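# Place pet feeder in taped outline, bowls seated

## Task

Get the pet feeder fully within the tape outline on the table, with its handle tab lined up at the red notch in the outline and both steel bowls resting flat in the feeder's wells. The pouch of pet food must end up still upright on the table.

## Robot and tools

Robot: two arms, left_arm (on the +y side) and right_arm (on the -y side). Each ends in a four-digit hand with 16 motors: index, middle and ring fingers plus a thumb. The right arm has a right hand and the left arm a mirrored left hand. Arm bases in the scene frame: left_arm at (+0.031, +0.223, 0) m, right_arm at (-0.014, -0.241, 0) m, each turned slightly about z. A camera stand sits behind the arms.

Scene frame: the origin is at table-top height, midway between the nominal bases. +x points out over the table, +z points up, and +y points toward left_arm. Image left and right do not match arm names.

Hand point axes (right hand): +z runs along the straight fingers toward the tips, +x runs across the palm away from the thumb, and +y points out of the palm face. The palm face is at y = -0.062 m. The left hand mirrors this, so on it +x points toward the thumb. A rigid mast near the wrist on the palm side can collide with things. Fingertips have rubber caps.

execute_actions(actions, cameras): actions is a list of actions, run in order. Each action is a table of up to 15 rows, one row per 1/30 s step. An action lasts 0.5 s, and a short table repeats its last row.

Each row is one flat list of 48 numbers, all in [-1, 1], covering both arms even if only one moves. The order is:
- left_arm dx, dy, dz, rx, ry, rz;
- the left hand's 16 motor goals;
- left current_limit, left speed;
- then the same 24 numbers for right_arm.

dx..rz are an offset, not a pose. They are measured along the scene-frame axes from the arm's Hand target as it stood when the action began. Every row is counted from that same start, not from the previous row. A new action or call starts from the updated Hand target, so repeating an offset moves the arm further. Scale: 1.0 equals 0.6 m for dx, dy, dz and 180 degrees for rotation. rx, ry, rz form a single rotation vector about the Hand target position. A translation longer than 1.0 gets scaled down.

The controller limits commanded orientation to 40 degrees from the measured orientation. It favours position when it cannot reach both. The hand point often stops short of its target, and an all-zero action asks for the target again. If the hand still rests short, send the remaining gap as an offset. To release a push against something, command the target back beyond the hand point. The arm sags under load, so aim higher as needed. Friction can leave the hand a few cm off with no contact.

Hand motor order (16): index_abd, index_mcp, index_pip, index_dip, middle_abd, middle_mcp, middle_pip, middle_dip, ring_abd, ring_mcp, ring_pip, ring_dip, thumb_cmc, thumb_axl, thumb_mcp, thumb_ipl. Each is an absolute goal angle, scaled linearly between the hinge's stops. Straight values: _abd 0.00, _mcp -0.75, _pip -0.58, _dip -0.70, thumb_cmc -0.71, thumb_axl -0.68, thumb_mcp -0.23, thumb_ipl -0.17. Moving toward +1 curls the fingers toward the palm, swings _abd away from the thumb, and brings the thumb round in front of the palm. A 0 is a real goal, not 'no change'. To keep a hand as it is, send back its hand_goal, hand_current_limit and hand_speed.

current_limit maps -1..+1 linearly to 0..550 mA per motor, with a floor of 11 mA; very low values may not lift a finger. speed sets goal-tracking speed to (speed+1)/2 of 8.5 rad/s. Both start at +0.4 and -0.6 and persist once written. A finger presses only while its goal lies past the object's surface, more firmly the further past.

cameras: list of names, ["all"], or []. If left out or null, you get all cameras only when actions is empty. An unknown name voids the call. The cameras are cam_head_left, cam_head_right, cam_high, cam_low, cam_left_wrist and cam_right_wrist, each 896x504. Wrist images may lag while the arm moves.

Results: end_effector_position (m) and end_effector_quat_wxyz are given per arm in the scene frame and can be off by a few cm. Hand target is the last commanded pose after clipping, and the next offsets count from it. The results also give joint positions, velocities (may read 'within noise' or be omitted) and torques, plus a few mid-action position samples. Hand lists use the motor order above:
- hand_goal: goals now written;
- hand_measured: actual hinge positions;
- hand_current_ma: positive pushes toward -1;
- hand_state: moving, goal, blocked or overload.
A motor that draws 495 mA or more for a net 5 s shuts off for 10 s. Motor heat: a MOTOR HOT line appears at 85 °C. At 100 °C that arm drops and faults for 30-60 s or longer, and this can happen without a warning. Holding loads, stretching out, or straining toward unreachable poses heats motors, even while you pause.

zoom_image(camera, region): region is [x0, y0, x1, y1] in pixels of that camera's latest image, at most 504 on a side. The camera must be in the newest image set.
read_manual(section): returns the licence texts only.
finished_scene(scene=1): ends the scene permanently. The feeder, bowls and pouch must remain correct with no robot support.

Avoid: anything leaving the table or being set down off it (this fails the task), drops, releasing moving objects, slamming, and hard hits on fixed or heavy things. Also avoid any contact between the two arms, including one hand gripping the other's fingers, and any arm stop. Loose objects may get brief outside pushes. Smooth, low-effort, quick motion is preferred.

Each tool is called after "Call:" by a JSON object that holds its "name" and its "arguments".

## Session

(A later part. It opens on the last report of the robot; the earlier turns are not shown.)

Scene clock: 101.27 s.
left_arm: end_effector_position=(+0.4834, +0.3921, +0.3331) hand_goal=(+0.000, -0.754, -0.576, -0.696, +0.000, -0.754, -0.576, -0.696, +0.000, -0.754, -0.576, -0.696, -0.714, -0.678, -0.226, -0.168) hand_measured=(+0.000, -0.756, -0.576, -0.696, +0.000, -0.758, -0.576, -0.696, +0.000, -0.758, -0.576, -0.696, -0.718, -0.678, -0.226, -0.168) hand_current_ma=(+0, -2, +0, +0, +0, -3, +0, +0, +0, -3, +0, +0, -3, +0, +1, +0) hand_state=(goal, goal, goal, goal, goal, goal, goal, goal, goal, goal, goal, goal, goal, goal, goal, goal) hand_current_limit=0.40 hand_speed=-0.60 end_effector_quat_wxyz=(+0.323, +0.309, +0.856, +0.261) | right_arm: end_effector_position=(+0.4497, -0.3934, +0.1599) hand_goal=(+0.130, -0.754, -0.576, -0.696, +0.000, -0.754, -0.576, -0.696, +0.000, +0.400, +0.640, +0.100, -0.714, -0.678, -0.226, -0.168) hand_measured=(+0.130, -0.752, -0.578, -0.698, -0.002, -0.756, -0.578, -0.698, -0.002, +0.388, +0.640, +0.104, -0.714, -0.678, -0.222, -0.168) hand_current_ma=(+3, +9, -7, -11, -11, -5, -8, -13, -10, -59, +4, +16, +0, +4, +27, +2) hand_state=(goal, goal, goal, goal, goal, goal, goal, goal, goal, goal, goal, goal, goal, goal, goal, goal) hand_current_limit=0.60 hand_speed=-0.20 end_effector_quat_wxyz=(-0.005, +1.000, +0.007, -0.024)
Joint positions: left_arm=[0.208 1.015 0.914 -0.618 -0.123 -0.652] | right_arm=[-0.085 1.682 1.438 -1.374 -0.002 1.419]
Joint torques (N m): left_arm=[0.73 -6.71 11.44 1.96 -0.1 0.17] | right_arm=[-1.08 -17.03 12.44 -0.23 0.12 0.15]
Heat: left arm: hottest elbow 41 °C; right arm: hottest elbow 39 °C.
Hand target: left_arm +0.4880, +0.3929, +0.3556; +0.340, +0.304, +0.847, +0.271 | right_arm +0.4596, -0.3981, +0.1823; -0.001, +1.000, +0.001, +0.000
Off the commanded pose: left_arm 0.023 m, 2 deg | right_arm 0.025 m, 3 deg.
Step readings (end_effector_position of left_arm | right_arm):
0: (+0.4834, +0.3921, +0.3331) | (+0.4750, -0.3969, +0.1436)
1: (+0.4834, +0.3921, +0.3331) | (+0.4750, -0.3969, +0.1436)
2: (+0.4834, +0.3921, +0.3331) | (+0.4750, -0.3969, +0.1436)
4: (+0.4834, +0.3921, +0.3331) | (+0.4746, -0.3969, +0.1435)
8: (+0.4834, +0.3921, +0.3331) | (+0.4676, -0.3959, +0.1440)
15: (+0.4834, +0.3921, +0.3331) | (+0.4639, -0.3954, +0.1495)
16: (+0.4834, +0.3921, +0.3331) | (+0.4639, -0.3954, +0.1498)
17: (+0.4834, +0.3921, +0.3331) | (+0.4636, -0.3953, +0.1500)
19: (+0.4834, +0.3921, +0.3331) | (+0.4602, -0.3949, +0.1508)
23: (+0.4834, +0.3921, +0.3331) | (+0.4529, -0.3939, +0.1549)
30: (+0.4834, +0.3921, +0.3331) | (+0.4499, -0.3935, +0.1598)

Call:
{"name": "execute_actions", "arguments": {"actions": [[[0,0,0,0,0,0,0,-0.754,-0.576,-0.696,0,-0.754,-0.576,-0.696,0,-0.754,-0.576,-0.696,-0.714,-0.678,-0.226,-0.168,0.4,-0.6,0,0,0.07,0,0,0,0.13,-0.754,-0.576,-0.696,0,-0.754,-0.576,-0.696,0,0.4,0.64,0.1,-0.714,-0.678,-0.226,-0.168,0.6,-0.2]],[[0,0,0,0,0,0,0,-0.754,-0.576,-0.696,0,-0.754,-0.576,-0.696,0,-0.754,-0.576,-0.696,-0.714,-0.678,-0.226,-0.168,0.4,-0.6,0.01,0.12,0,0,0,0,0.13,-0.754,-0.576,-0.696,0,-0.754,-0.576,-0.696,0,0.4,0.64,0.1,-0.714,-0.678,-0.226,-0.168,0.6,-0.2]],[[0,0,0,0,0,0,0,-0.754,-0.576,-0.696,0,-0.754,-0.576,-0.696,0,-0.754,-0.576,-0.696,-0.714,-0.678,-0.226,-0.168,0.4,-0.6,0.013,0.13,0,0,0,0,0.13,-0.754,-0.576,-0.696,0,-0.754,-0.576,-0.696,0,0.4,0.64,0.1,-0.714,-0.678,-0.226,-0.168,0.6,-0.2]]], "cameras": ["cam_high", "cam_head_left"]}}

Call:
{"name": "zoom_image", "arguments": {"camera": "cam_high", "region": [410, 110, 550, 240]}}

Call:
{"name": "zoom_image", "arguments": {"camera": "cam_head_left", "region": [430, 235, 570, 335]}}

Scene clock: 104.77 s.
left_arm: end_effector_position=(+0.4834, +0.3921, +0.3331) hand_goal=(+0.000, -0.754, -0.576, -0.696, +0.000, -0.754, -0.576, -0.696, +0.000, -0.754, -0.576, -0.696, -0.714, -0.678, -0.226, -0.168) hand_measured=(+0.000, -0.756, -0.576, -0.696, +0.000, -0.758, -0.576, -0.696, +0.000, -0.758, -0.576, -0.696, -0.718, -0.678, -0.226, -0.168) hand_current_ma=(+0, -2, +0, +0, +0, -3, +0, +0, +0, -3, +0, +0, -3, +0, +1, +0) hand_state=(goal, goal, goal, goal, goal, goal, goal, goal, goal, goal, goal, goal, goal, goal, goal, goal) hand_current_limit=0.40 hand_speed=-0.60 end_effector_quat_wxyz=(+0.323, +0.309, +0.856, +0.261) | right_arm: end_effector_position=(+0.4578, -0.2453, +0.2141) hand_goal=(+0.130, -0.754, -0.576, -0.696, +0.000, -0.754, -0.576, -0.696, +0.000, +0.400, +0.640, +0.100, -0.714, -0.678, -0.226, -0.168) hand_measured=(+0.130, -0.752, -0.578, -0.698, -0.002, -0.752, -0.578, -0.698, -0.002, +0.388, +0.640, +0.104, -0.714, -0.678, -0.222, -0.168) hand_current_ma=(+3, +8, -6, -11, -10, +7, -6, -13, -10, -59, +4, +16, +1, +4, +28, +2) hand_state=(goal, goal, goal, goal, goal, goal, goal, goal, goal, goal, goal, goal, goal, goal, goal, goal) hand_current_limit=0.60 hand_speed=-0.20 end_effector_quat_wxyz=(+0.000, +1.000, +0.013, -0.012)
Joint positions: left_arm=[0.208 1.015 0.914 -0.618 -0.123 -0.652] | right_arm=[0.215 1.666 1.561 -1.49 -0.004 1.709]
Joint torques (N m): left_arm=[0.79 -6.71 11.45 1.98 -0.1 0.17] | right_arm=[-1.44 -13.8 14.01 -0.14 0.17 0.19]
Heat: left arm: hottest elbow 42 °C; right arm: hottest elbow 40 °C.
Hand target: left_arm +0.4880, +0.3929, +0.3556; +0.340, +0.304, +0.847, +0.271 | right_arm +0.4734, -0.2481, +0.2245; -0.001, +1.000, +0.001, +0.000
Off the commanded pose: left_arm 0.023 m, 2 deg | right_arm 0.019 m, 2 deg.
Step readings (end_effector_position of left_arm | right_arm):
0: (+0.4834, +0.3921, +0.3331) | (+0.4497, -0.3934, +0.1599)
1: (+0.4834, +0.3921, +0.3331) | (+0.4495, -0.3934, +0.1599)
2: (+0.4834, +0.3921, +0.3331) | (+0.4475, -0.3931, +0.1607)
4: (+0.4834, +0.3921, +0.3331) | (+0.4442, -0.3927, +0.1648)
8: (+0.4834, +0.3921, +0.3331) | (+0.4432, -0.3925, +0.1821)
15: (+0.4834, +0.3921, +0.3331) | (+0.4479, -0.3932, +0.2020)
16: (+0.4834, +0.3921, +0.3331) | (+0.4478, -0.3932, +0.2021)
17: (+0.4834, +0.3921, +0.3331) | (+0.4478, -0.3905, +0.2022)
19: (+0.4834, +0.3921, +0.3331) | (+0.4478, -0.3835, +0.2024)
23: (+0.4834, +0.3921, +0.3331) | (+0.4527, -0.3484, +0.2023)
30: (+0.4834, +0.3921, +0.3331) | (+0.4537, -0.3222, +0.2024)
31: (+0.4834, +0.3921, +0.3331) | (+0.4533, -0.3222, +0.2024)
32: (+0.4834, +0.3921, +0.3331) | (+0.4529, -0.3195, +0.2026)
34: (+0.4834, +0.3921, +0.3331) | (+0.4521, -0.3125, +0.2039)
38: (+0.4834, +0.3921, +0.3331) | (+0.4556, -0.2742, +0.2090)
45: (+0.4834, +0.3921, +0.3331) | (+0.4585, -0.2454, +0.2169)
Images, in order (width x height): cam_head_left 896x504, cam_high 896x504.

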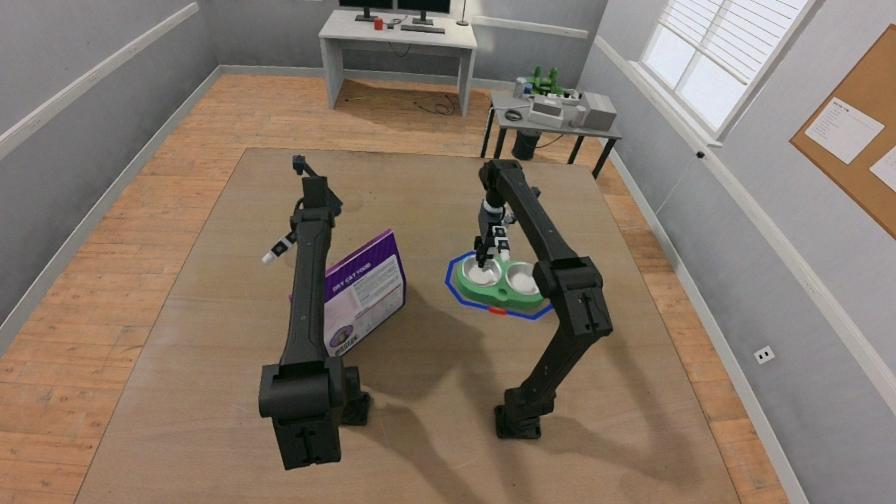

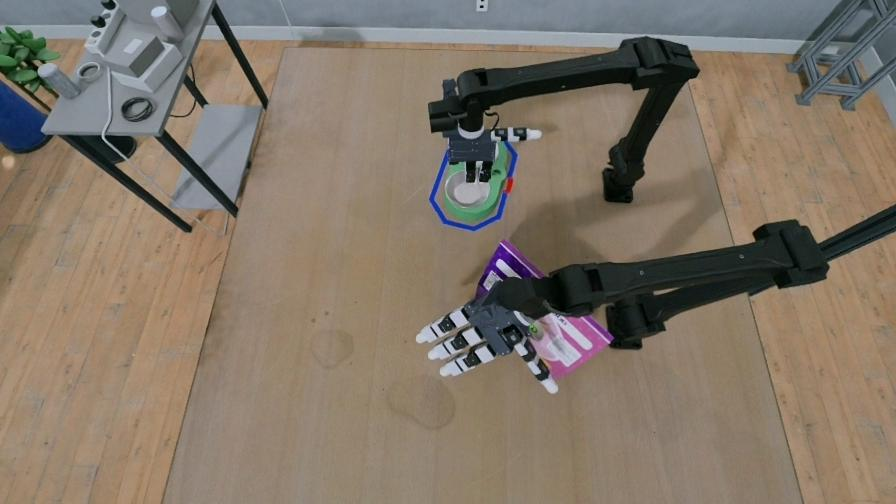

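Scaled by 3.600 from the camera's 896x504 image, which has a finer 1280x720 frame.

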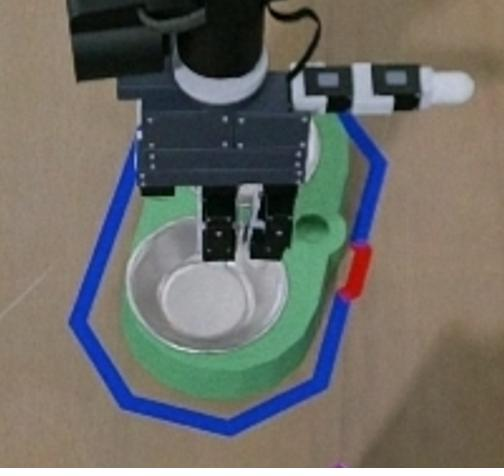

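Scaled by 3.600 from the camera's 896x504 image, which has a finer 1280x720 frame.

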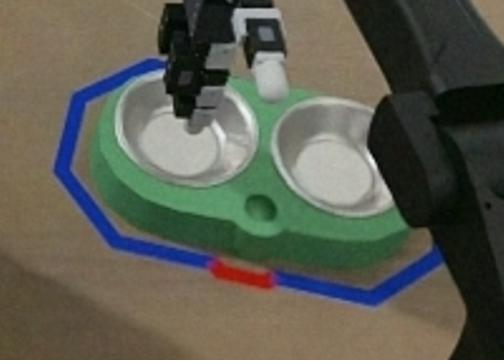

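Call:
{"name": "execute_actions", "arguments": {"actions": [[[0,0,0,0,0,0,0,-0.754,-0.576,-0.696,0,-0.754,-0.576,-0.696,0,-0.754,-0.576,-0.696,-0.714,-0.678,-0.226,-0.168,0.4,-0.6,0.03,0,-0.01,0,0,0,0.13,-0.754,-0.576,-0.696,0,-0.754,-0.576,-0.696,0,0.4,0.64,0.1,-0.714,-0.678,-0.226,-0.168,0.6,-0.2]],[[0,0,0,0,0,0,0,-0.754,-0.576,-0.696,0,-0.754,-0.576,-0.696,0,-0.754,-0.576,-0.696,-0.714,-0.678,-0.226,-0.168,0.4,-0.6,0,0,-0.06,0,0,0,0.13,-0.754,-0.576,-0.696,0,-0.754,-0.576,-0.696,0,0.4,0.64,0.1,-0.714,-0.678,-0.226,-0.168,0.6,-0.2]]]}}

Scene clock: 106.13 s.
left_arm: end_effector_position=(+0.4834, +0.3921, +0.3331) hand_goal=(+0.000, -0.754, -0.576, -0.696, +0.000, -0.754, -0.576, -0.696, +0.000, -0.754, -0.576, -0.696, -0.714, -0.678, -0.226, -0.168) hand_measured=(+0.000, -0.756, -0.576, -0.696, +0.000, -0.758, -0.576, -0.696, +0.000, -0.758, -0.576, -0.696, -0.718, -0.678, -0.226, -0.168) hand_current_ma=(+0, -2, +0, +0, +0, -3, +0, +0, +0, -3, +0, +0, -3, +0, +1, +0) hand_state=(goal, goal, goal, goal, goal, goal, goal, goal, goal, goal, goal, goal, goal, goal, goal, goal) hand_current_limit=0.40 hand_speed=-0.60 end_effector_quat_wxyz=(+0.323, +0.309, +0.856, +0.261) | right_arm: end_effector_position=(+0.4921, -0.2421, +0.1992) hand_goal=(+0.130, -0.754, -0.576, -0.696, +0.000, -0.754, -0.576, -0.696, +0.000, +0.400, +0.640, +0.100, -0.714, -0.678, -0.226, -0.168) hand_measured=(+0.130, -0.752, -0.578, -0.698, -0.002, -0.752, -0.578, -0.698, -0.002, +0.388, +0.640, +0.104, -0.714, -0.678, -0.222, -0.168) hand_current_ma=(+3, +8, -6, -11, -10, +7, -6, -13, -10, -59, +4, +16, +1, +4, +28, +2) hand_state=(goal, goal, goal, goal, goal, goal, goal, goal, goal, goal, goal, goal, goal, goal, goal, goal) hand_current_limit=0.60 hand_speed=-0.20 end_effector_quat_wxyz=(-0.004, +1.000, +0.010, +0.014)
Joint positions: left_arm=[0.208 1.015 0.914 -0.618 -0.123 -0.652] | right_arm=[0.211 1.726 1.605 -1.42 -0.003 1.709]
Joint torques (N m): left_arm=[0.79 -6.77 11.45 1.98 -0.1 0.17] | right_arm=[-1.44 -14.74 8.24 0.65 0.14 0.14]
Heat: left arm: hottest elbow 42 °C; right arm: hottest elbow 40 °C.
Hand target: left_arm +0.4880, +0.3929, +0.3556; +0.340, +0.304, +0.847, +0.271 | right_arm +0.4913, -0.2482, +0.1823; +0.000, +1.000, +0.001, +0.000
Off the commanded pose: left_arm 0.023 m, 2 deg | right_arm 0.018 m, 2 deg.
Step readings (end_effector_position of left_arm | right_arm):
0: (+0.4834, +0.3921, +0.3331) | (+0.4577, -0.2453, +0.2141)
1: (+0.4834, +0.3921, +0.3331) | (+0.4577, -0.2453, +0.2139)
2: (+0.4834, +0.3921, +0.3331) | (+0.4583, -0.2454, +0.2141)
4: (+0.4834, +0.3921, +0.3331) | (+0.4623, -0.2454, +0.2144)
8: (+0.4834, +0.3921, +0.3331) | (+0.4719, -0.2450, +0.2123)
15: (+0.4834, +0.3921, +0.3331) | (+0.4739, -0.2450, +0.2061)
16: (+0.4834, +0.3921, +0.3331) | (+0.4739, -0.2450, +0.2061)
17: (+0.4834, +0.3921, +0.3331) | (+0.4745, -0.2449, +0.2060)
19: (+0.4834, +0.3921, +0.3331) | (+0.4793, -0.2442, +0.2051)
23: (+0.4834, +0.3921, +0.3331) | (+0.4885, -0.2427, +0.2023)
30: (+0.4834, +0.3921, +0.3331) | (+0.4920, -0.2421, +0.1994)

Call:
{"name": "execute_actions", "arguments": {"actions": [[[0,0,0,0,0,0,0,-0.754,-0.576,-0.696,0,-0.754,-0.576,-0.696,0,-0.754,-0.576,-0.696,-0.714,-0.678,-0.226,-0.168,0.4,-0.6,-0.02,-0.005,-0.01,0,0,0,0.13,-0.754,-0.576,-0.696,0,-0.754,-0.576,-0.696,0,0.4,0.64,0.1,-0.714,-0.678,-0.226,-0.168,0.6,-0.2]],[[0,0,0,0,0,0,0,-0.754,-0.576,-0.696,0,-0.754,-0.576,-0.696,0,-0.754,-0.576,-0.696,-0.714,-0.678,-0.226,-0.168,0.4,-0.6,0,0,-0.04,0,0,0,0.13,-0.754,-0.576,-0.696,0,-0.754,-0.576,-0.696,0,0.4,0.64,0.1,-0.714,-0.678,-0.226,-0.168,0.6,-0.2]]]}}

Scene clock: 107.57 s.
left_arm: end_effector_position=(+0.4834, +0.3921, +0.3331) hand_goal=(+0.000, -0.754, -0.576, -0.696, +0.000, -0.754, -0.576, -0.696, +0.000, -0.754, -0.576, -0.696, -0.714, -0.678, -0.226, -0.168) hand_measured=(+0.000, -0.756, -0.576, -0.696, +0.000, -0.758, -0.576, -0.696, +0.000, -0.758, -0.576, -0.696, -0.718, -0.678, -0.226, -0.168) hand_current_ma=(+0, -2, +0, +0, +0, -3, +0, +0, +0, -3, +0, +0, -3, +0, +1, +0) hand_state=(goal, goal, goal, goal, goal, goal, goal, goal, goal, goal, goal, goal, goal, goal, goal, goal) hand_current_limit=0.40 hand_speed=-0.60 end_effector_quat_wxyz=(+0.323, +0.309, +0.856, +0.261) | right_arm: end_effector_position=(+0.4808, -0.2445, +0.1604) hand_goal=(+0.130, -0.754, -0.576, -0.696, +0.000, -0.754, -0.576, -0.696, +0.000, +0.400, +0.640, +0.100, -0.714, -0.678, -0.226, -0.168) hand_measured=(+0.130, -0.752, -0.578, -0.698, -0.002, -0.752, -0.578, -0.698, -0.002, +0.388, +0.640, +0.104, -0.714, -0.678, -0.222, -0.168) hand_current_ma=(+3, +8, -6, -11, -10, +7, -6, -13, -10, -59, +4, +16, +1, +4, +28, +2) hand_state=(goal, goal, goal, goal, goal, goal, goal, goal, goal, goal, goal, goal, goal, goal, goal, goal) hand_current_limit=0.60 hand_speed=-0.20 end_effector_quat_wxyz=(-0.002, +1.000, +0.009, +0.005)
Joint positions: left_arm=[0.208 1.015 0.914 -0.618 -0.123 -0.652] | right_arm=[0.209 1.726 1.501 -1.334 -0.003 1.709]
Joint torques (N m): left_arm=[0.79 -6.65 11.45 1.96 -0.1 0.17] | right_arm=[-1.61 -15.62 8.35 0.61 0.15 0.12]
Heat: left arm: hottest elbow 42 °C; right arm: hottest elbow 40 °C.
Hand target: left_arm +0.4880, +0.3929, +0.3556; +0.340, +0.304, +0.847, +0.271 | right_arm +0.4795, -0.2512, +0.1524; +0.000, +1.000, +0.001, +0.000
Off the commanded pose: left_arm 0.023 m, 2 deg | right_arm 0.011 m, 1 deg.
Step readings (end_effector_position of left_arm | right_arm):
0: (+0.4834, +0.3921, +0.3331) | (+0.4921, -0.2421, +0.1992)
1: (+0.4834, +0.3921, +0.3331) | (+0.4921, -0.2421, +0.1990)
2: (+0.4834, +0.3921, +0.3331) | (+0.4918, -0.2422, +0.1976)
4: (+0.4834, +0.3921, +0.3331) | (+0.4900, -0.2428, +0.1927)
8: (+0.4834, +0.3921, +0.3331) | (+0.4811, -0.2443, +0.1803)
15: (+0.4834, +0.3921, +0.3331) | (+0.4808, -0.2445, +0.1780)
16: (+0.4834, +0.3921, +0.3331) | (+0.4809, -0.2445, +0.1780)
17: (+0.4834, +0.3921, +0.3331) | (+0.4815, -0.2444, +0.1769)
19: (+0.4834, +0.3921, +0.3331) | (+0.4829, -0.2442, +0.1727)
23: (+0.4834, +0.3921, +0.3331) | (+0.4798, -0.2446, +0.1626)
30: (+0.4834, +0.3921, +0.3331) | (+0.4806, -0.2445, +0.1604)

Call:
{"name": "execute_actions", "arguments": {"actions": [[[0,0,0,0,0,0,0,-0.754,-0.576,-0.696,0,-0.754,-0.576,-0.696,0,-0.754,-0.576,-0.696,-0.714,-0.678,-0.226,-0.168,0.4,-0.6,0.03,-0.005,-0.012,0,0,0,0.13,-0.754,-0.576,-0.696,0,-0.754,-0.576,-0.696,0,0.4,0.64,0.1,-0.714,-0.678,-0.226,-0.168,0.6,-0.2]],[[0,0,0,0,0,0,0,-0.754,-0.576,-0.696,0,-0.754,-0.576,-0.696,0,-0.754,-0.576,-0.696,-0.714,-0.678,-0.226,-0.168,0.4,-0.6,0.03,-0.008,0.0,0,0,0,0.13,-0.754,-0.576,-0.696,0,-0.754,-0.576,-0.696,0,0.4,0.64,0.1,-0.714,-0.678,-0.226,-0.168,0.6,-0.2]]]}}

Scene clock: 109.40 s.
left_arm: end_effector_position=(+0.4834, +0.3921, +0.3331) hand_goal=(+0.000, -0.754, -0.576, -0.696, +0.000, -0.754, -0.576, -0.696, +0.000, -0.754, -0.576, -0.696, -0.714, -0.678, -0.226, -0.168) hand_measured=(+0.000, -0.756, -0.576, -0.696, +0.000, -0.758, -0.576, -0.696, +0.000, -0.758, -0.576, -0.696, -0.718, -0.678, -0.226, -0.168) hand_current_ma=(+0, -2, +0, +0, +0, -3, +0, +0, +0, -3, +0, +0, -3, +0, +1, +0) hand_state=(goal, goal, goal, goal, goal, goal, goal, goal, goal, goal, goal, goal, goal, goal, goal, goal) hand_current_limit=0.40 hand_speed=-0.60 end_effector_quat_wxyz=(+0.323, +0.309, +0.856, +0.261) | right_arm: end_effector_position=(+0.4952, -0.2541, +0.1409) hand_goal=(+0.130, -0.754, -0.576, -0.696, +0.000, -0.754, -0.576, -0.696, +0.000, +0.400, +0.640, +0.100, -0.714, -0.678, -0.226, -0.168) hand_measured=(+0.130, -0.752, -0.578, -0.698, -0.014, -0.756, -0.578, -0.698, -0.002, +0.388, +0.640, +0.104, -0.714, -0.678, -0.222, -0.168) hand_current_ma=(+3, +8, -6, -11, -60, -6, -6, -13, -10, -59, +4, +16, +1, +4, +28, +2) hand_state=(goal, goal, goal, goal, goal, goal, goal, goal, goal, goal, goal, goal, goal, goal, goal, goal) hand_current_limit=0.60 hand_speed=-0.20 end_effector_quat_wxyz=(+0.000, +1.000, +0.001, -0.010)
Joint positions: left_arm=[0.208 1.015 0.914 -0.618 -0.123 -0.652] | right_arm=[0.186 1.795 1.539 -1.335 -0.003 1.702]
Joint torques (N m): left_arm=[0.85 -6.65 11.44 1.96 -0.1 0.17] | right_arm=[-1.61 -14.86 13.7 -0.03 0.15 -0.06]
Heat: left arm: hottest elbow 42 °C; right arm: hottest elbow 40 °C.
Hand target: left_arm +0.4880, +0.3929, +0.3556; +0.340, +0.304, +0.847, +0.271 | right_arm +0.5154, -0.2590, +0.1453; +0.000, +1.000, +0.001, +0.000
Off the commanded pose: left_arm 0.023 m, 2 deg | right_arm 0.021 m, 1 deg.
Step readings (end_effector_position of left_arm | right_arm):
0: (+0.4834, +0.3921, +0.3331) | (+0.4808, -0.2445, +0.1604)
1: (+0.4834, +0.3921, +0.3331) | (+0.4808, -0.2445, +0.1604)
2: (+0.4834, +0.3921, +0.3331) | (+0.4808, -0.2447, +0.1604)
4: (+0.4834, +0.3921, +0.3331) | (+0.4811, -0.2454, +0.1593)
8: (+0.4834, +0.3921, +0.3331) | (+0.4819, -0.2487, +0.1521)
15: (+0.4834, +0.3921, +0.3331) | (+0.4823, -0.2499, +0.1423)
16: (+0.4834, +0.3921, +0.3331) | (+0.4823, -0.2499, +0.1423)
17: (+0.4834, +0.3921, +0.3331) | (+0.4823, -0.2505, +0.1421)
19: (+0.4834, +0.3921, +0.3331) | (+0.4844, -0.2523, +0.1420)
23: (+0.4834, +0.3921, +0.3331) | (+0.4920, -0.2531, +0.1406)
30: (+0.4834, +0.3921, +0.3331) | (+0.4952, -0.2541, +0.1409)

Call:
{"name": "execute_actions", "arguments": {"actions": [[[0,0,0,0,0,0,0,-0.754,-0.576,-0.696,0,-0.754,-0.576,-0.696,0,-0.754,-0.576,-0.696,-0.714,-0.678,-0.226,-0.168,0.4,-0.6,0.032,-0.004,0.006,0,0,0,0.13,-0.754,-0.576,-0.696,0,-0.754,-0.576,-0.696,0,0.4,0.64,0.1,-0.714,-0.678,-0.226,-0.168,0.6,-0.2]]], "cameras": ["cam_high", "cam_head_left"]}}

Call:
{"name": "zoom_image", "arguments": {"camera": "cam_high", "region": [410, 110, 550, 240]}}

Call:
{"name": "zoom_image", "arguments": {"camera": "cam_head_left", "region": [430, 235, 570, 335]}}

Scene clock: 110.23 s.
left_arm: end_effector_position=(+0.4834, +0.3921, +0.3331) hand_goal=(+0.000, -0.754, -0.576, -0.696, +0.000, -0.754, -0.576, -0.696, +0.000, -0.754, -0.576, -0.696, -0.714, -0.678, -0.226, -0.168) hand_measured=(+0.000, -0.756, -0.576, -0.696, +0.000, -0.758, -0.576, -0.696, +0.000, -0.758, -0.576, -0.696, -0.718, -0.678, -0.226, -0.168) hand_current_ma=(+0, -2, +0, +0, +0, -3, +0, +0, +0, -3, +0, +0, -3, +0, +1, +0) hand_state=(goal, goal, goal, goal, goal, goal, goal, goal, goal, goal, goal, goal, goal, goal, goal, goal) hand_current_limit=0.40 hand_speed=-0.60 end_effector_quat_wxyz=(+0.323, +0.309, +0.856, +0.261) | right_arm: end_effector_position=(+0.5126, -0.2567, +0.1428) hand_goal=(+0.130, -0.754, -0.576, -0.696, +0.000, -0.754, -0.576, -0.696, +0.000, +0.400, +0.640, +0.100, -0.714, -0.678, -0.226, -0.168) hand_measured=(+0.130, -0.752, -0.578, -0.698, -0.020, -0.754, -0.578, -0.698, -0.002, +0.388, +0.640, +0.104, -0.714, -0.678, -0.222, -0.168) hand_current_ma=(+3, +8, -6, -11, -87, -3, -6, -11, -10, -59, +4, +16, +1, +4, +28, +2) hand_state=(goal, goal, goal, goal, blocked, goal, goal, goal, goal, goal, goal, goal, goal, goal, goal, goal) hand_current_limit=0.60 hand_speed=-0.20 end_effector_quat_wxyz=(+0.000, +1.000, +0.001, -0.015)
Joint positions: left_arm=[0.208 1.015 0.914 -0.618 -0.123 -0.652] | right_arm=[0.178 1.843 1.612 -1.369 -0.003 1.694]
Joint torques (N m): left_arm=[0.79 -6.65 11.45 1.96 -0.1 0.17] | right_arm=[-1.55 -15.74 14.12 0.14 0.16 -0.06]
Heat: left arm: hottest elbow 42 °C; right arm: hottest elbow 40 °C.
Hand target: left_arm +0.4880, +0.3929, +0.3556; +0.340, +0.304, +0.847, +0.271 | right_arm +0.5347, -0.2614, +0.1488; +0.000, +1.000, +0.001, +0.000
Off the commanded pose: left_arm 0.023 m, 2 deg | right_arm 0.023 m, 2 deg.
Step readings (end_effector_position of left_arm | right_arm):
0: (+0.4834, +0.3921, +0.3331) | (+0.4952, -0.2541, +0.1407)
1: (+0.4834, +0.3921, +0.3331) | (+0.4954, -0.2541, +0.1410)
2: (+0.4834, +0.3921, +0.3331) | (+0.4958, -0.2543, +0.1411)
4: (+0.4834, +0.3921, +0.3331) | (+0.5009, -0.2542, +0.1421)
8: (+0.4834, +0.3921, +0.3331) | (+0.5096, -0.2556, +0.1426)
15: (+0.4834, +0.3921, +0.3331) | (+0.5124, -0.2567, +0.1428)
Images, in order (width x height): cam_head_left 896x504, cam_high 896x504.

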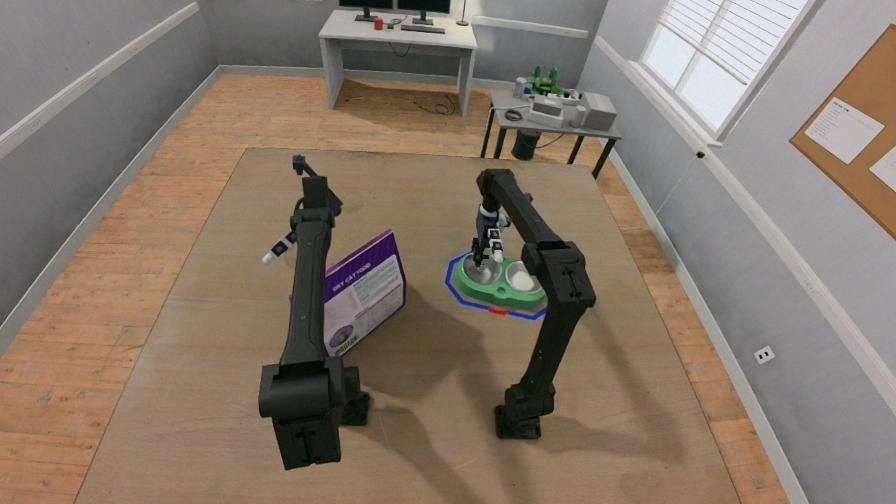

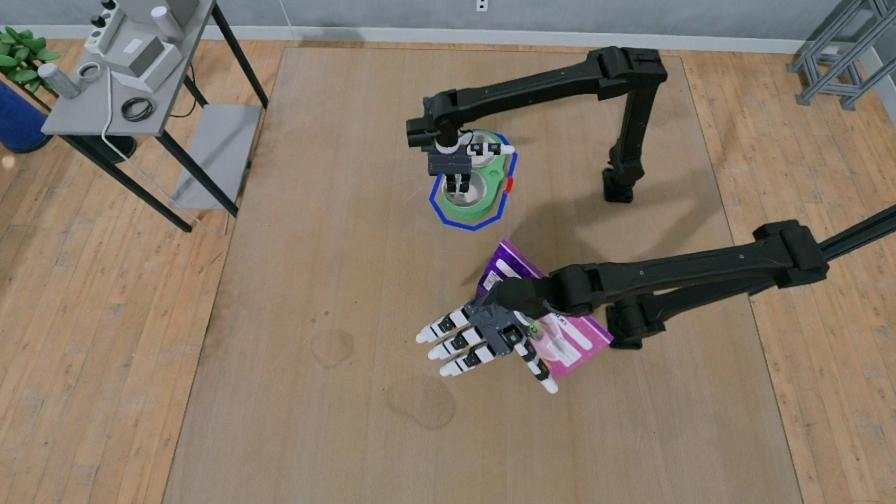

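Scaled by 3.600 from the camera's 896x504 image, which has a finer 1280x720 frame.

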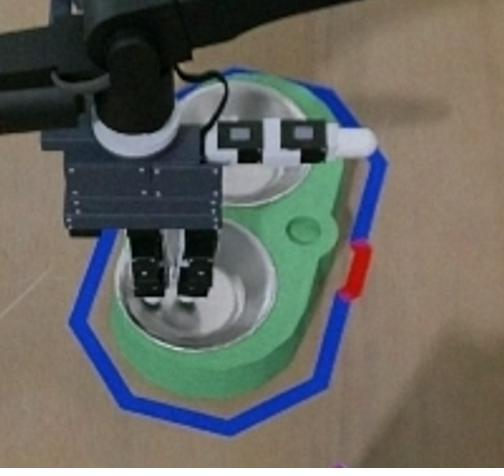

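Scaled by 3.600 from the camera's 896x504 image, which has a finer 1280x720 frame.

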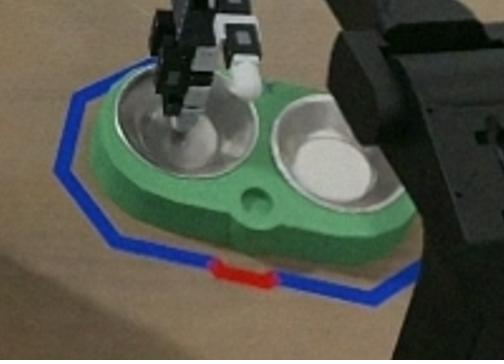

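Call:
{"name": "execute_actions", "arguments": {"actions": [[[0,0,0,0,0,0,0,-0.754,-0.576,-0.696,0,-0.754,-0.576,-0.696,0,-0.754,-0.576,-0.696,-0.714,-0.678,-0.226,-0.168,0.4,-0.6,-0.055,0.008,0,0,0,0,0.13,-0.754,-0.576,-0.696,0,-0.754,-0.576,-0.696,0,0.4,0.64,0.1,-0.714,-0.678,-0.226,-0.168,0.6,-0.2]],[[0,0,0,0,0,0,0,-0.754,-0.576,-0.696,0,-0.754,-0.576,-0.696,0,-0.754,-0.576,-0.696,-0.714,-0.678,-0.226,-0.168,0.4,-0.6,0,0,0.05,0,0,0,0.13,-0.754,-0.576,-0.696,0,-0.754,-0.576,-0.696,0,0.4,0.64,0.1,-0.714,-0.678,-0.226,-0.168,0.6,-0.2]],[[0,0,0,0,0,0,0,-0.754,-0.576,-0.696,0,-0.754,-0.576,-0.696,0,-0.754,-0.576,-0.696,-0.714,-0.678,-0.226,-0.168,0.4,-0.6,0,0,0.07,0,0,0,0.13,-0.754,-0.576,-0.696,0,-0.754,-0.576,-0.696,0,0.4,0.64,0.1,-0.714,-0.678,-0.226,-0.168,0.6,-0.2]],[[0,0,0,0,0,0,0,-0.754,-0.576,-0.696,0,-0.754,-0.576,-0.696,0,-0.754,-0.576,-0.696,-0.714,-0.678,-0.226,-0.168,0.4,-0.6,0,0,0.08,0,0,0,0.13,-0.754,-0.576,-0.696,0,-0.754,-0.576,-0.696,0,0.4,0.64,0.1,-0.714,-0.678,-0.226,-0.168,0.6,-0.2]],[[0,0,0,0,0,0,0,-0.754,-0.576,-0.696,0,-0.754,-0.576,-0.696,0,-0.754,-0.576,-0.696,-0.714,-0.678,-0.226,-0.168,0.4,-0.6,-0.03,-0.14,0.04,0,0,0,0.13,-0.754,-0.576,-0.696,0,-0.754,-0.576,-0.696,0,0.4,0.64,0.1,-0.714,-0.678,-0.226,-0.168,0.6,-0.2]],[[0,0,0,0,0,0,0,-0.754,-0.576,-0.696,0,-0.754,-0.576,-0.696,0,-0.754,-0.576,-0.696,-0.714,-0.678,-0.226,-0.168,0.4,-0.6,-0.05,-0.17,0.0,0,0,0,0.13,-0.754,-0.576,-0.696,0,-0.754,-0.576,-0.696,0,0.4,0.64,0.1,-0.714,-0.678,-0.226,-0.168,0.6,-0.2]]], "cameras": ["cam_high", "cam_head_left", "cam_low","cam_head_right"]}}

Call:
{"name": "zoom_image", "arguments": {"camera": "cam_high", "region": [410, 110, 550, 240]}}

Call:
{"name": "zoom_image", "arguments": {"camera": "cam_head_left", "region": [430, 235, 570, 335]}}

Call:
{"name": "zoom_image", "arguments": {"camera": "cam_low", "region": [390, 235, 510, 315]}}

Scene clock: 114.67 s.
left_arm: end_effector_position=(+0.4834, +0.3921, +0.3331) hand_goal=(+0.000, -0.754, -0.576, -0.696, +0.000, -0.754, -0.576, -0.696, +0.000, -0.754, -0.576, -0.696, -0.714, -0.678, -0.226, -0.168) hand_measured=(+0.000, -0.756, -0.576, -0.696, +0.000, -0.758, -0.576, -0.696, +0.000, -0.758, -0.576, -0.696, -0.718, -0.678, -0.226, -0.168) hand_current_ma=(+0, -2, +0, +0, +0, -3, +0, +0, +0, -3, +0, +0, -3, +0, +1, +0) hand_state=(goal, goal, goal, goal, goal, goal, goal, goal, goal, goal, goal, goal, goal, goal, goal, goal) hand_current_limit=0.40 hand_speed=-0.60 end_effector_quat_wxyz=(+0.323, +0.309, +0.856, +0.261) | right_arm: end_effector_position=(+0.4511, -0.4476, +0.2884) hand_goal=(+0.130, -0.754, -0.576, -0.696, +0.000, -0.754, -0.576, -0.696, +0.000, +0.400, +0.640, +0.100, -0.714, -0.678, -0.226, -0.168) hand_measured=(+0.130, -0.752, -0.578, -0.698, -0.002, -0.752, -0.578, -0.698, -0.002, +0.388, +0.640, +0.104, -0.714, -0.678, -0.222, -0.168) hand_current_ma=(+2, +7, -6, -11, -9, +7, -6, -11, -9, -59, +4, +16, -1, +4, +28, +2) hand_state=(goal, goal, goal, goal, goal, goal, goal, goal, goal, goal, goal, goal, goal, goal, goal, goal) hand_current_limit=0.60 hand_speed=-0.20 end_effector_quat_wxyz=(+0.000, +1.000, -0.011, -0.005)
Joint positions: left_arm=[0.208 1.015 0.914 -0.618 -0.123 -0.652] | right_arm=[-0.19 1.67 1.762 -1.672 0.002 1.35]
Joint torques (N m): left_arm=[0.79 -6.65 11.45 1.96 -0.1 0.17] | right_arm=[0.5 -16.5 9.54 0.25 -0.02 -0.06]
Heat: left arm: hottest elbow 42 °C; right arm: hottest elbow 41 °C.
Hand target: left_arm +0.4880, +0.3929, +0.3556; +0.340, +0.304, +0.847, +0.271 | right_arm +0.4535, -0.4425, +0.2929; -0.001, +1.000, +0.001, +0.000
Off the commanded pose: left_arm 0.023 m, 2 deg | right_arm 0.007 m, 1 deg.
Step readings (end_effector_position of left_arm | right_arm):
0: (+0.4834, +0.3921, +0.3331) | (+0.5125, -0.2567, +0.1428)
1: (+0.4834, +0.3921, +0.3331) | (+0.5125, -0.2567, +0.1428)
2: (+0.4834, +0.3921, +0.3331) | (+0.5125, -0.2567, +0.1428)
4: (+0.4834, +0.3921, +0.3331) | (+0.5123, -0.2567, +0.1426)
8: (+0.4834, +0.3921, +0.3331) | (+0.5075, -0.2573, +0.1421)
15: (+0.4834, +0.3921, +0.3331) | (+0.5042, -0.2577, +0.1437)
16: (+0.4834, +0.3921, +0.3331) | (+0.5043, -0.2577, +0.1438)
17: (+0.4834, +0.3921, +0.3331) | (+0.5040, -0.2577, +0.1441)
19: (+0.4834, +0.3921, +0.3331) | (+0.5008, -0.2582, +0.1453)
23: (+0.4834, +0.3921, +0.3331) | (+0.4940, -0.2590, +0.1507)
30: (+0.4834, +0.3921, +0.3331) | (+0.4909, -0.2594, +0.1563)
31: (+0.4834, +0.3921, +0.3331) | (+0.4906, -0.2595, +0.1564)
32: (+0.4834, +0.3921, +0.3331) | (+0.4887, -0.2597, +0.1573)
34: (+0.4834, +0.3921, +0.3331) | (+0.4852, -0.2601, +0.1617)
38: (+0.4834, +0.3921, +0.3331) | (+0.4842, -0.2603, +0.1784)
45: (+0.4834, +0.3921, +0.3331) | (+0.4887, -0.2597, +0.1982)
46: (+0.4834, +0.3921, +0.3331) | (+0.4889, -0.2597, +0.1989)
47: (+0.4834, +0.3921, +0.3331) | (+0.4879, -0.2598, +0.2012)
49: (+0.4834, +0.3921, +0.3331) | (+0.4848, -0.2602, +0.2086)
53: (+0.4834, +0.3921, +0.3331) | (+0.4877, -0.2598, +0.2314)
60: (+0.4834, +0.3921, +0.3331) | (+0.4911, -0.2594, +0.2472)
61: (+0.4834, +0.3921, +0.3331) | (+0.4907, -0.2594, +0.2473)
62: (+0.4834, +0.3921, +0.3331) | (+0.4901, -0.2611, +0.2475)
64: (+0.4834, +0.3921, +0.3331) | (+0.4887, -0.2698, +0.2495)
68: (+0.4834, +0.3921, +0.3331) | (+0.4820, -0.3115, +0.2619)
75: (+0.4834, +0.3921, +0.3331) | (+0.4723, -0.3461, +0.2763)
76: (+0.4834, +0.3921, +0.3331) | (+0.4726, -0.3459, +0.2762)
77: (+0.4834, +0.3921, +0.3331) | (+0.4731, -0.3495, +0.2761)
79: (+0.4834, +0.3921, +0.3331) | (+0.4737, -0.3583, +0.2766)
83: (+0.4834, +0.3921, +0.3331) | (+0.4605, -0.4078, +0.2819)
90: (+0.4834, +0.3921, +0.3331) | (+0.4477, -0.4499, +0.2889)
Images, in order (width x height): cam_head_left 896x504, cam_head_right 896x504, cam_high 896x504, cam_low 896x504.

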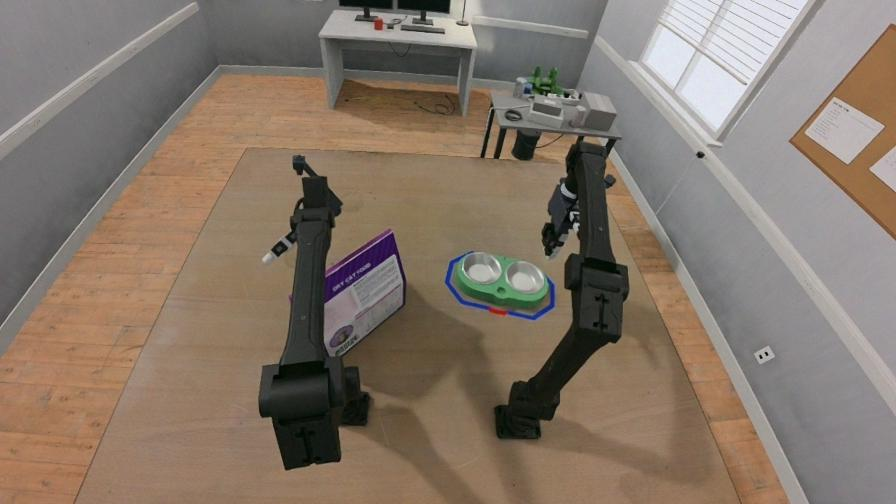

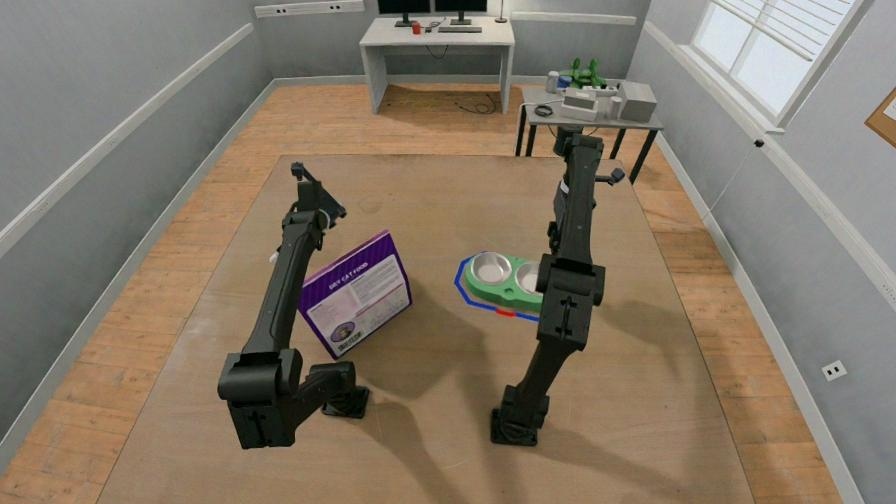

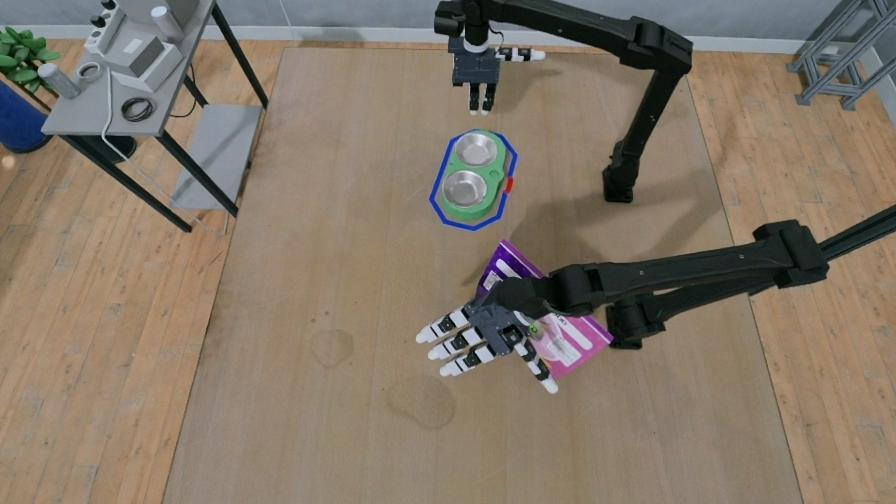

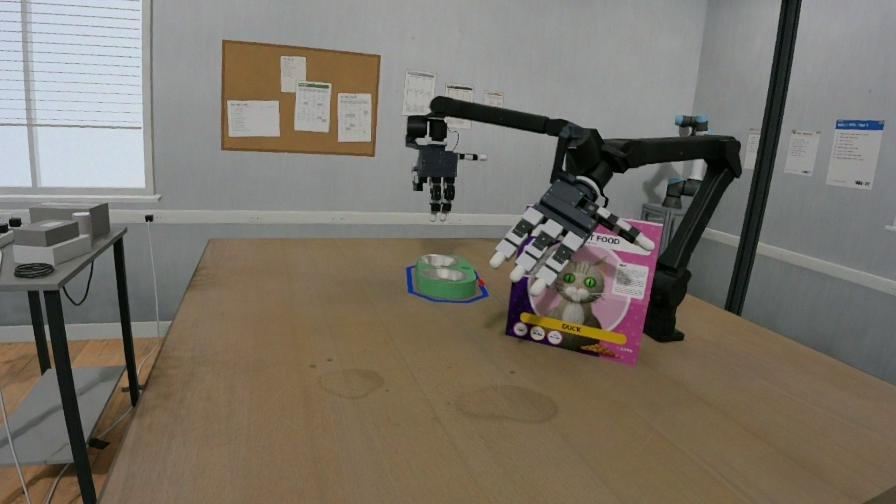

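Scaled by 3.600 from the camera's 896x504 image, which has a finer 1280x720 frame.

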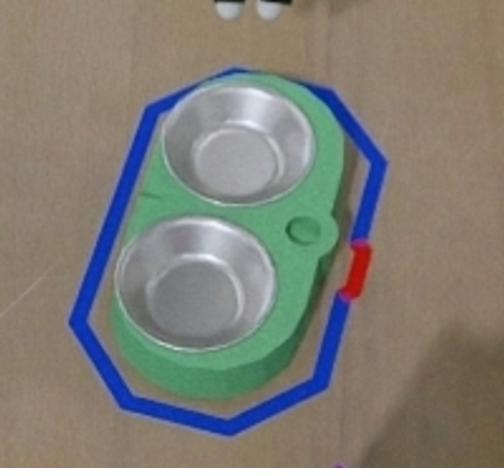

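Scaled by 3.600 from the camera's 896x504 image, which has a finer 1280x720 frame.

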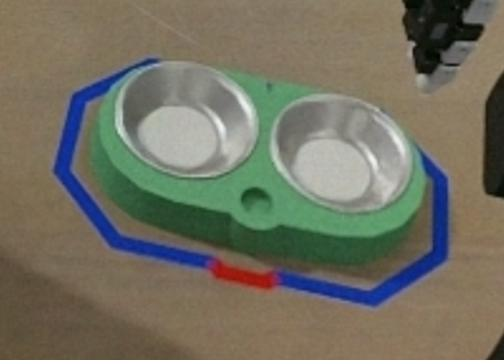

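Scaled by 4.200 from the camera's 896x504 image, which has a finer 1280x720 frame.

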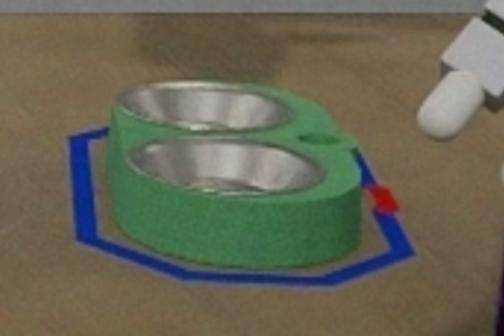

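Call:
{"name": "finished_scene", "arguments": {}}

The scene is finished: the task was done.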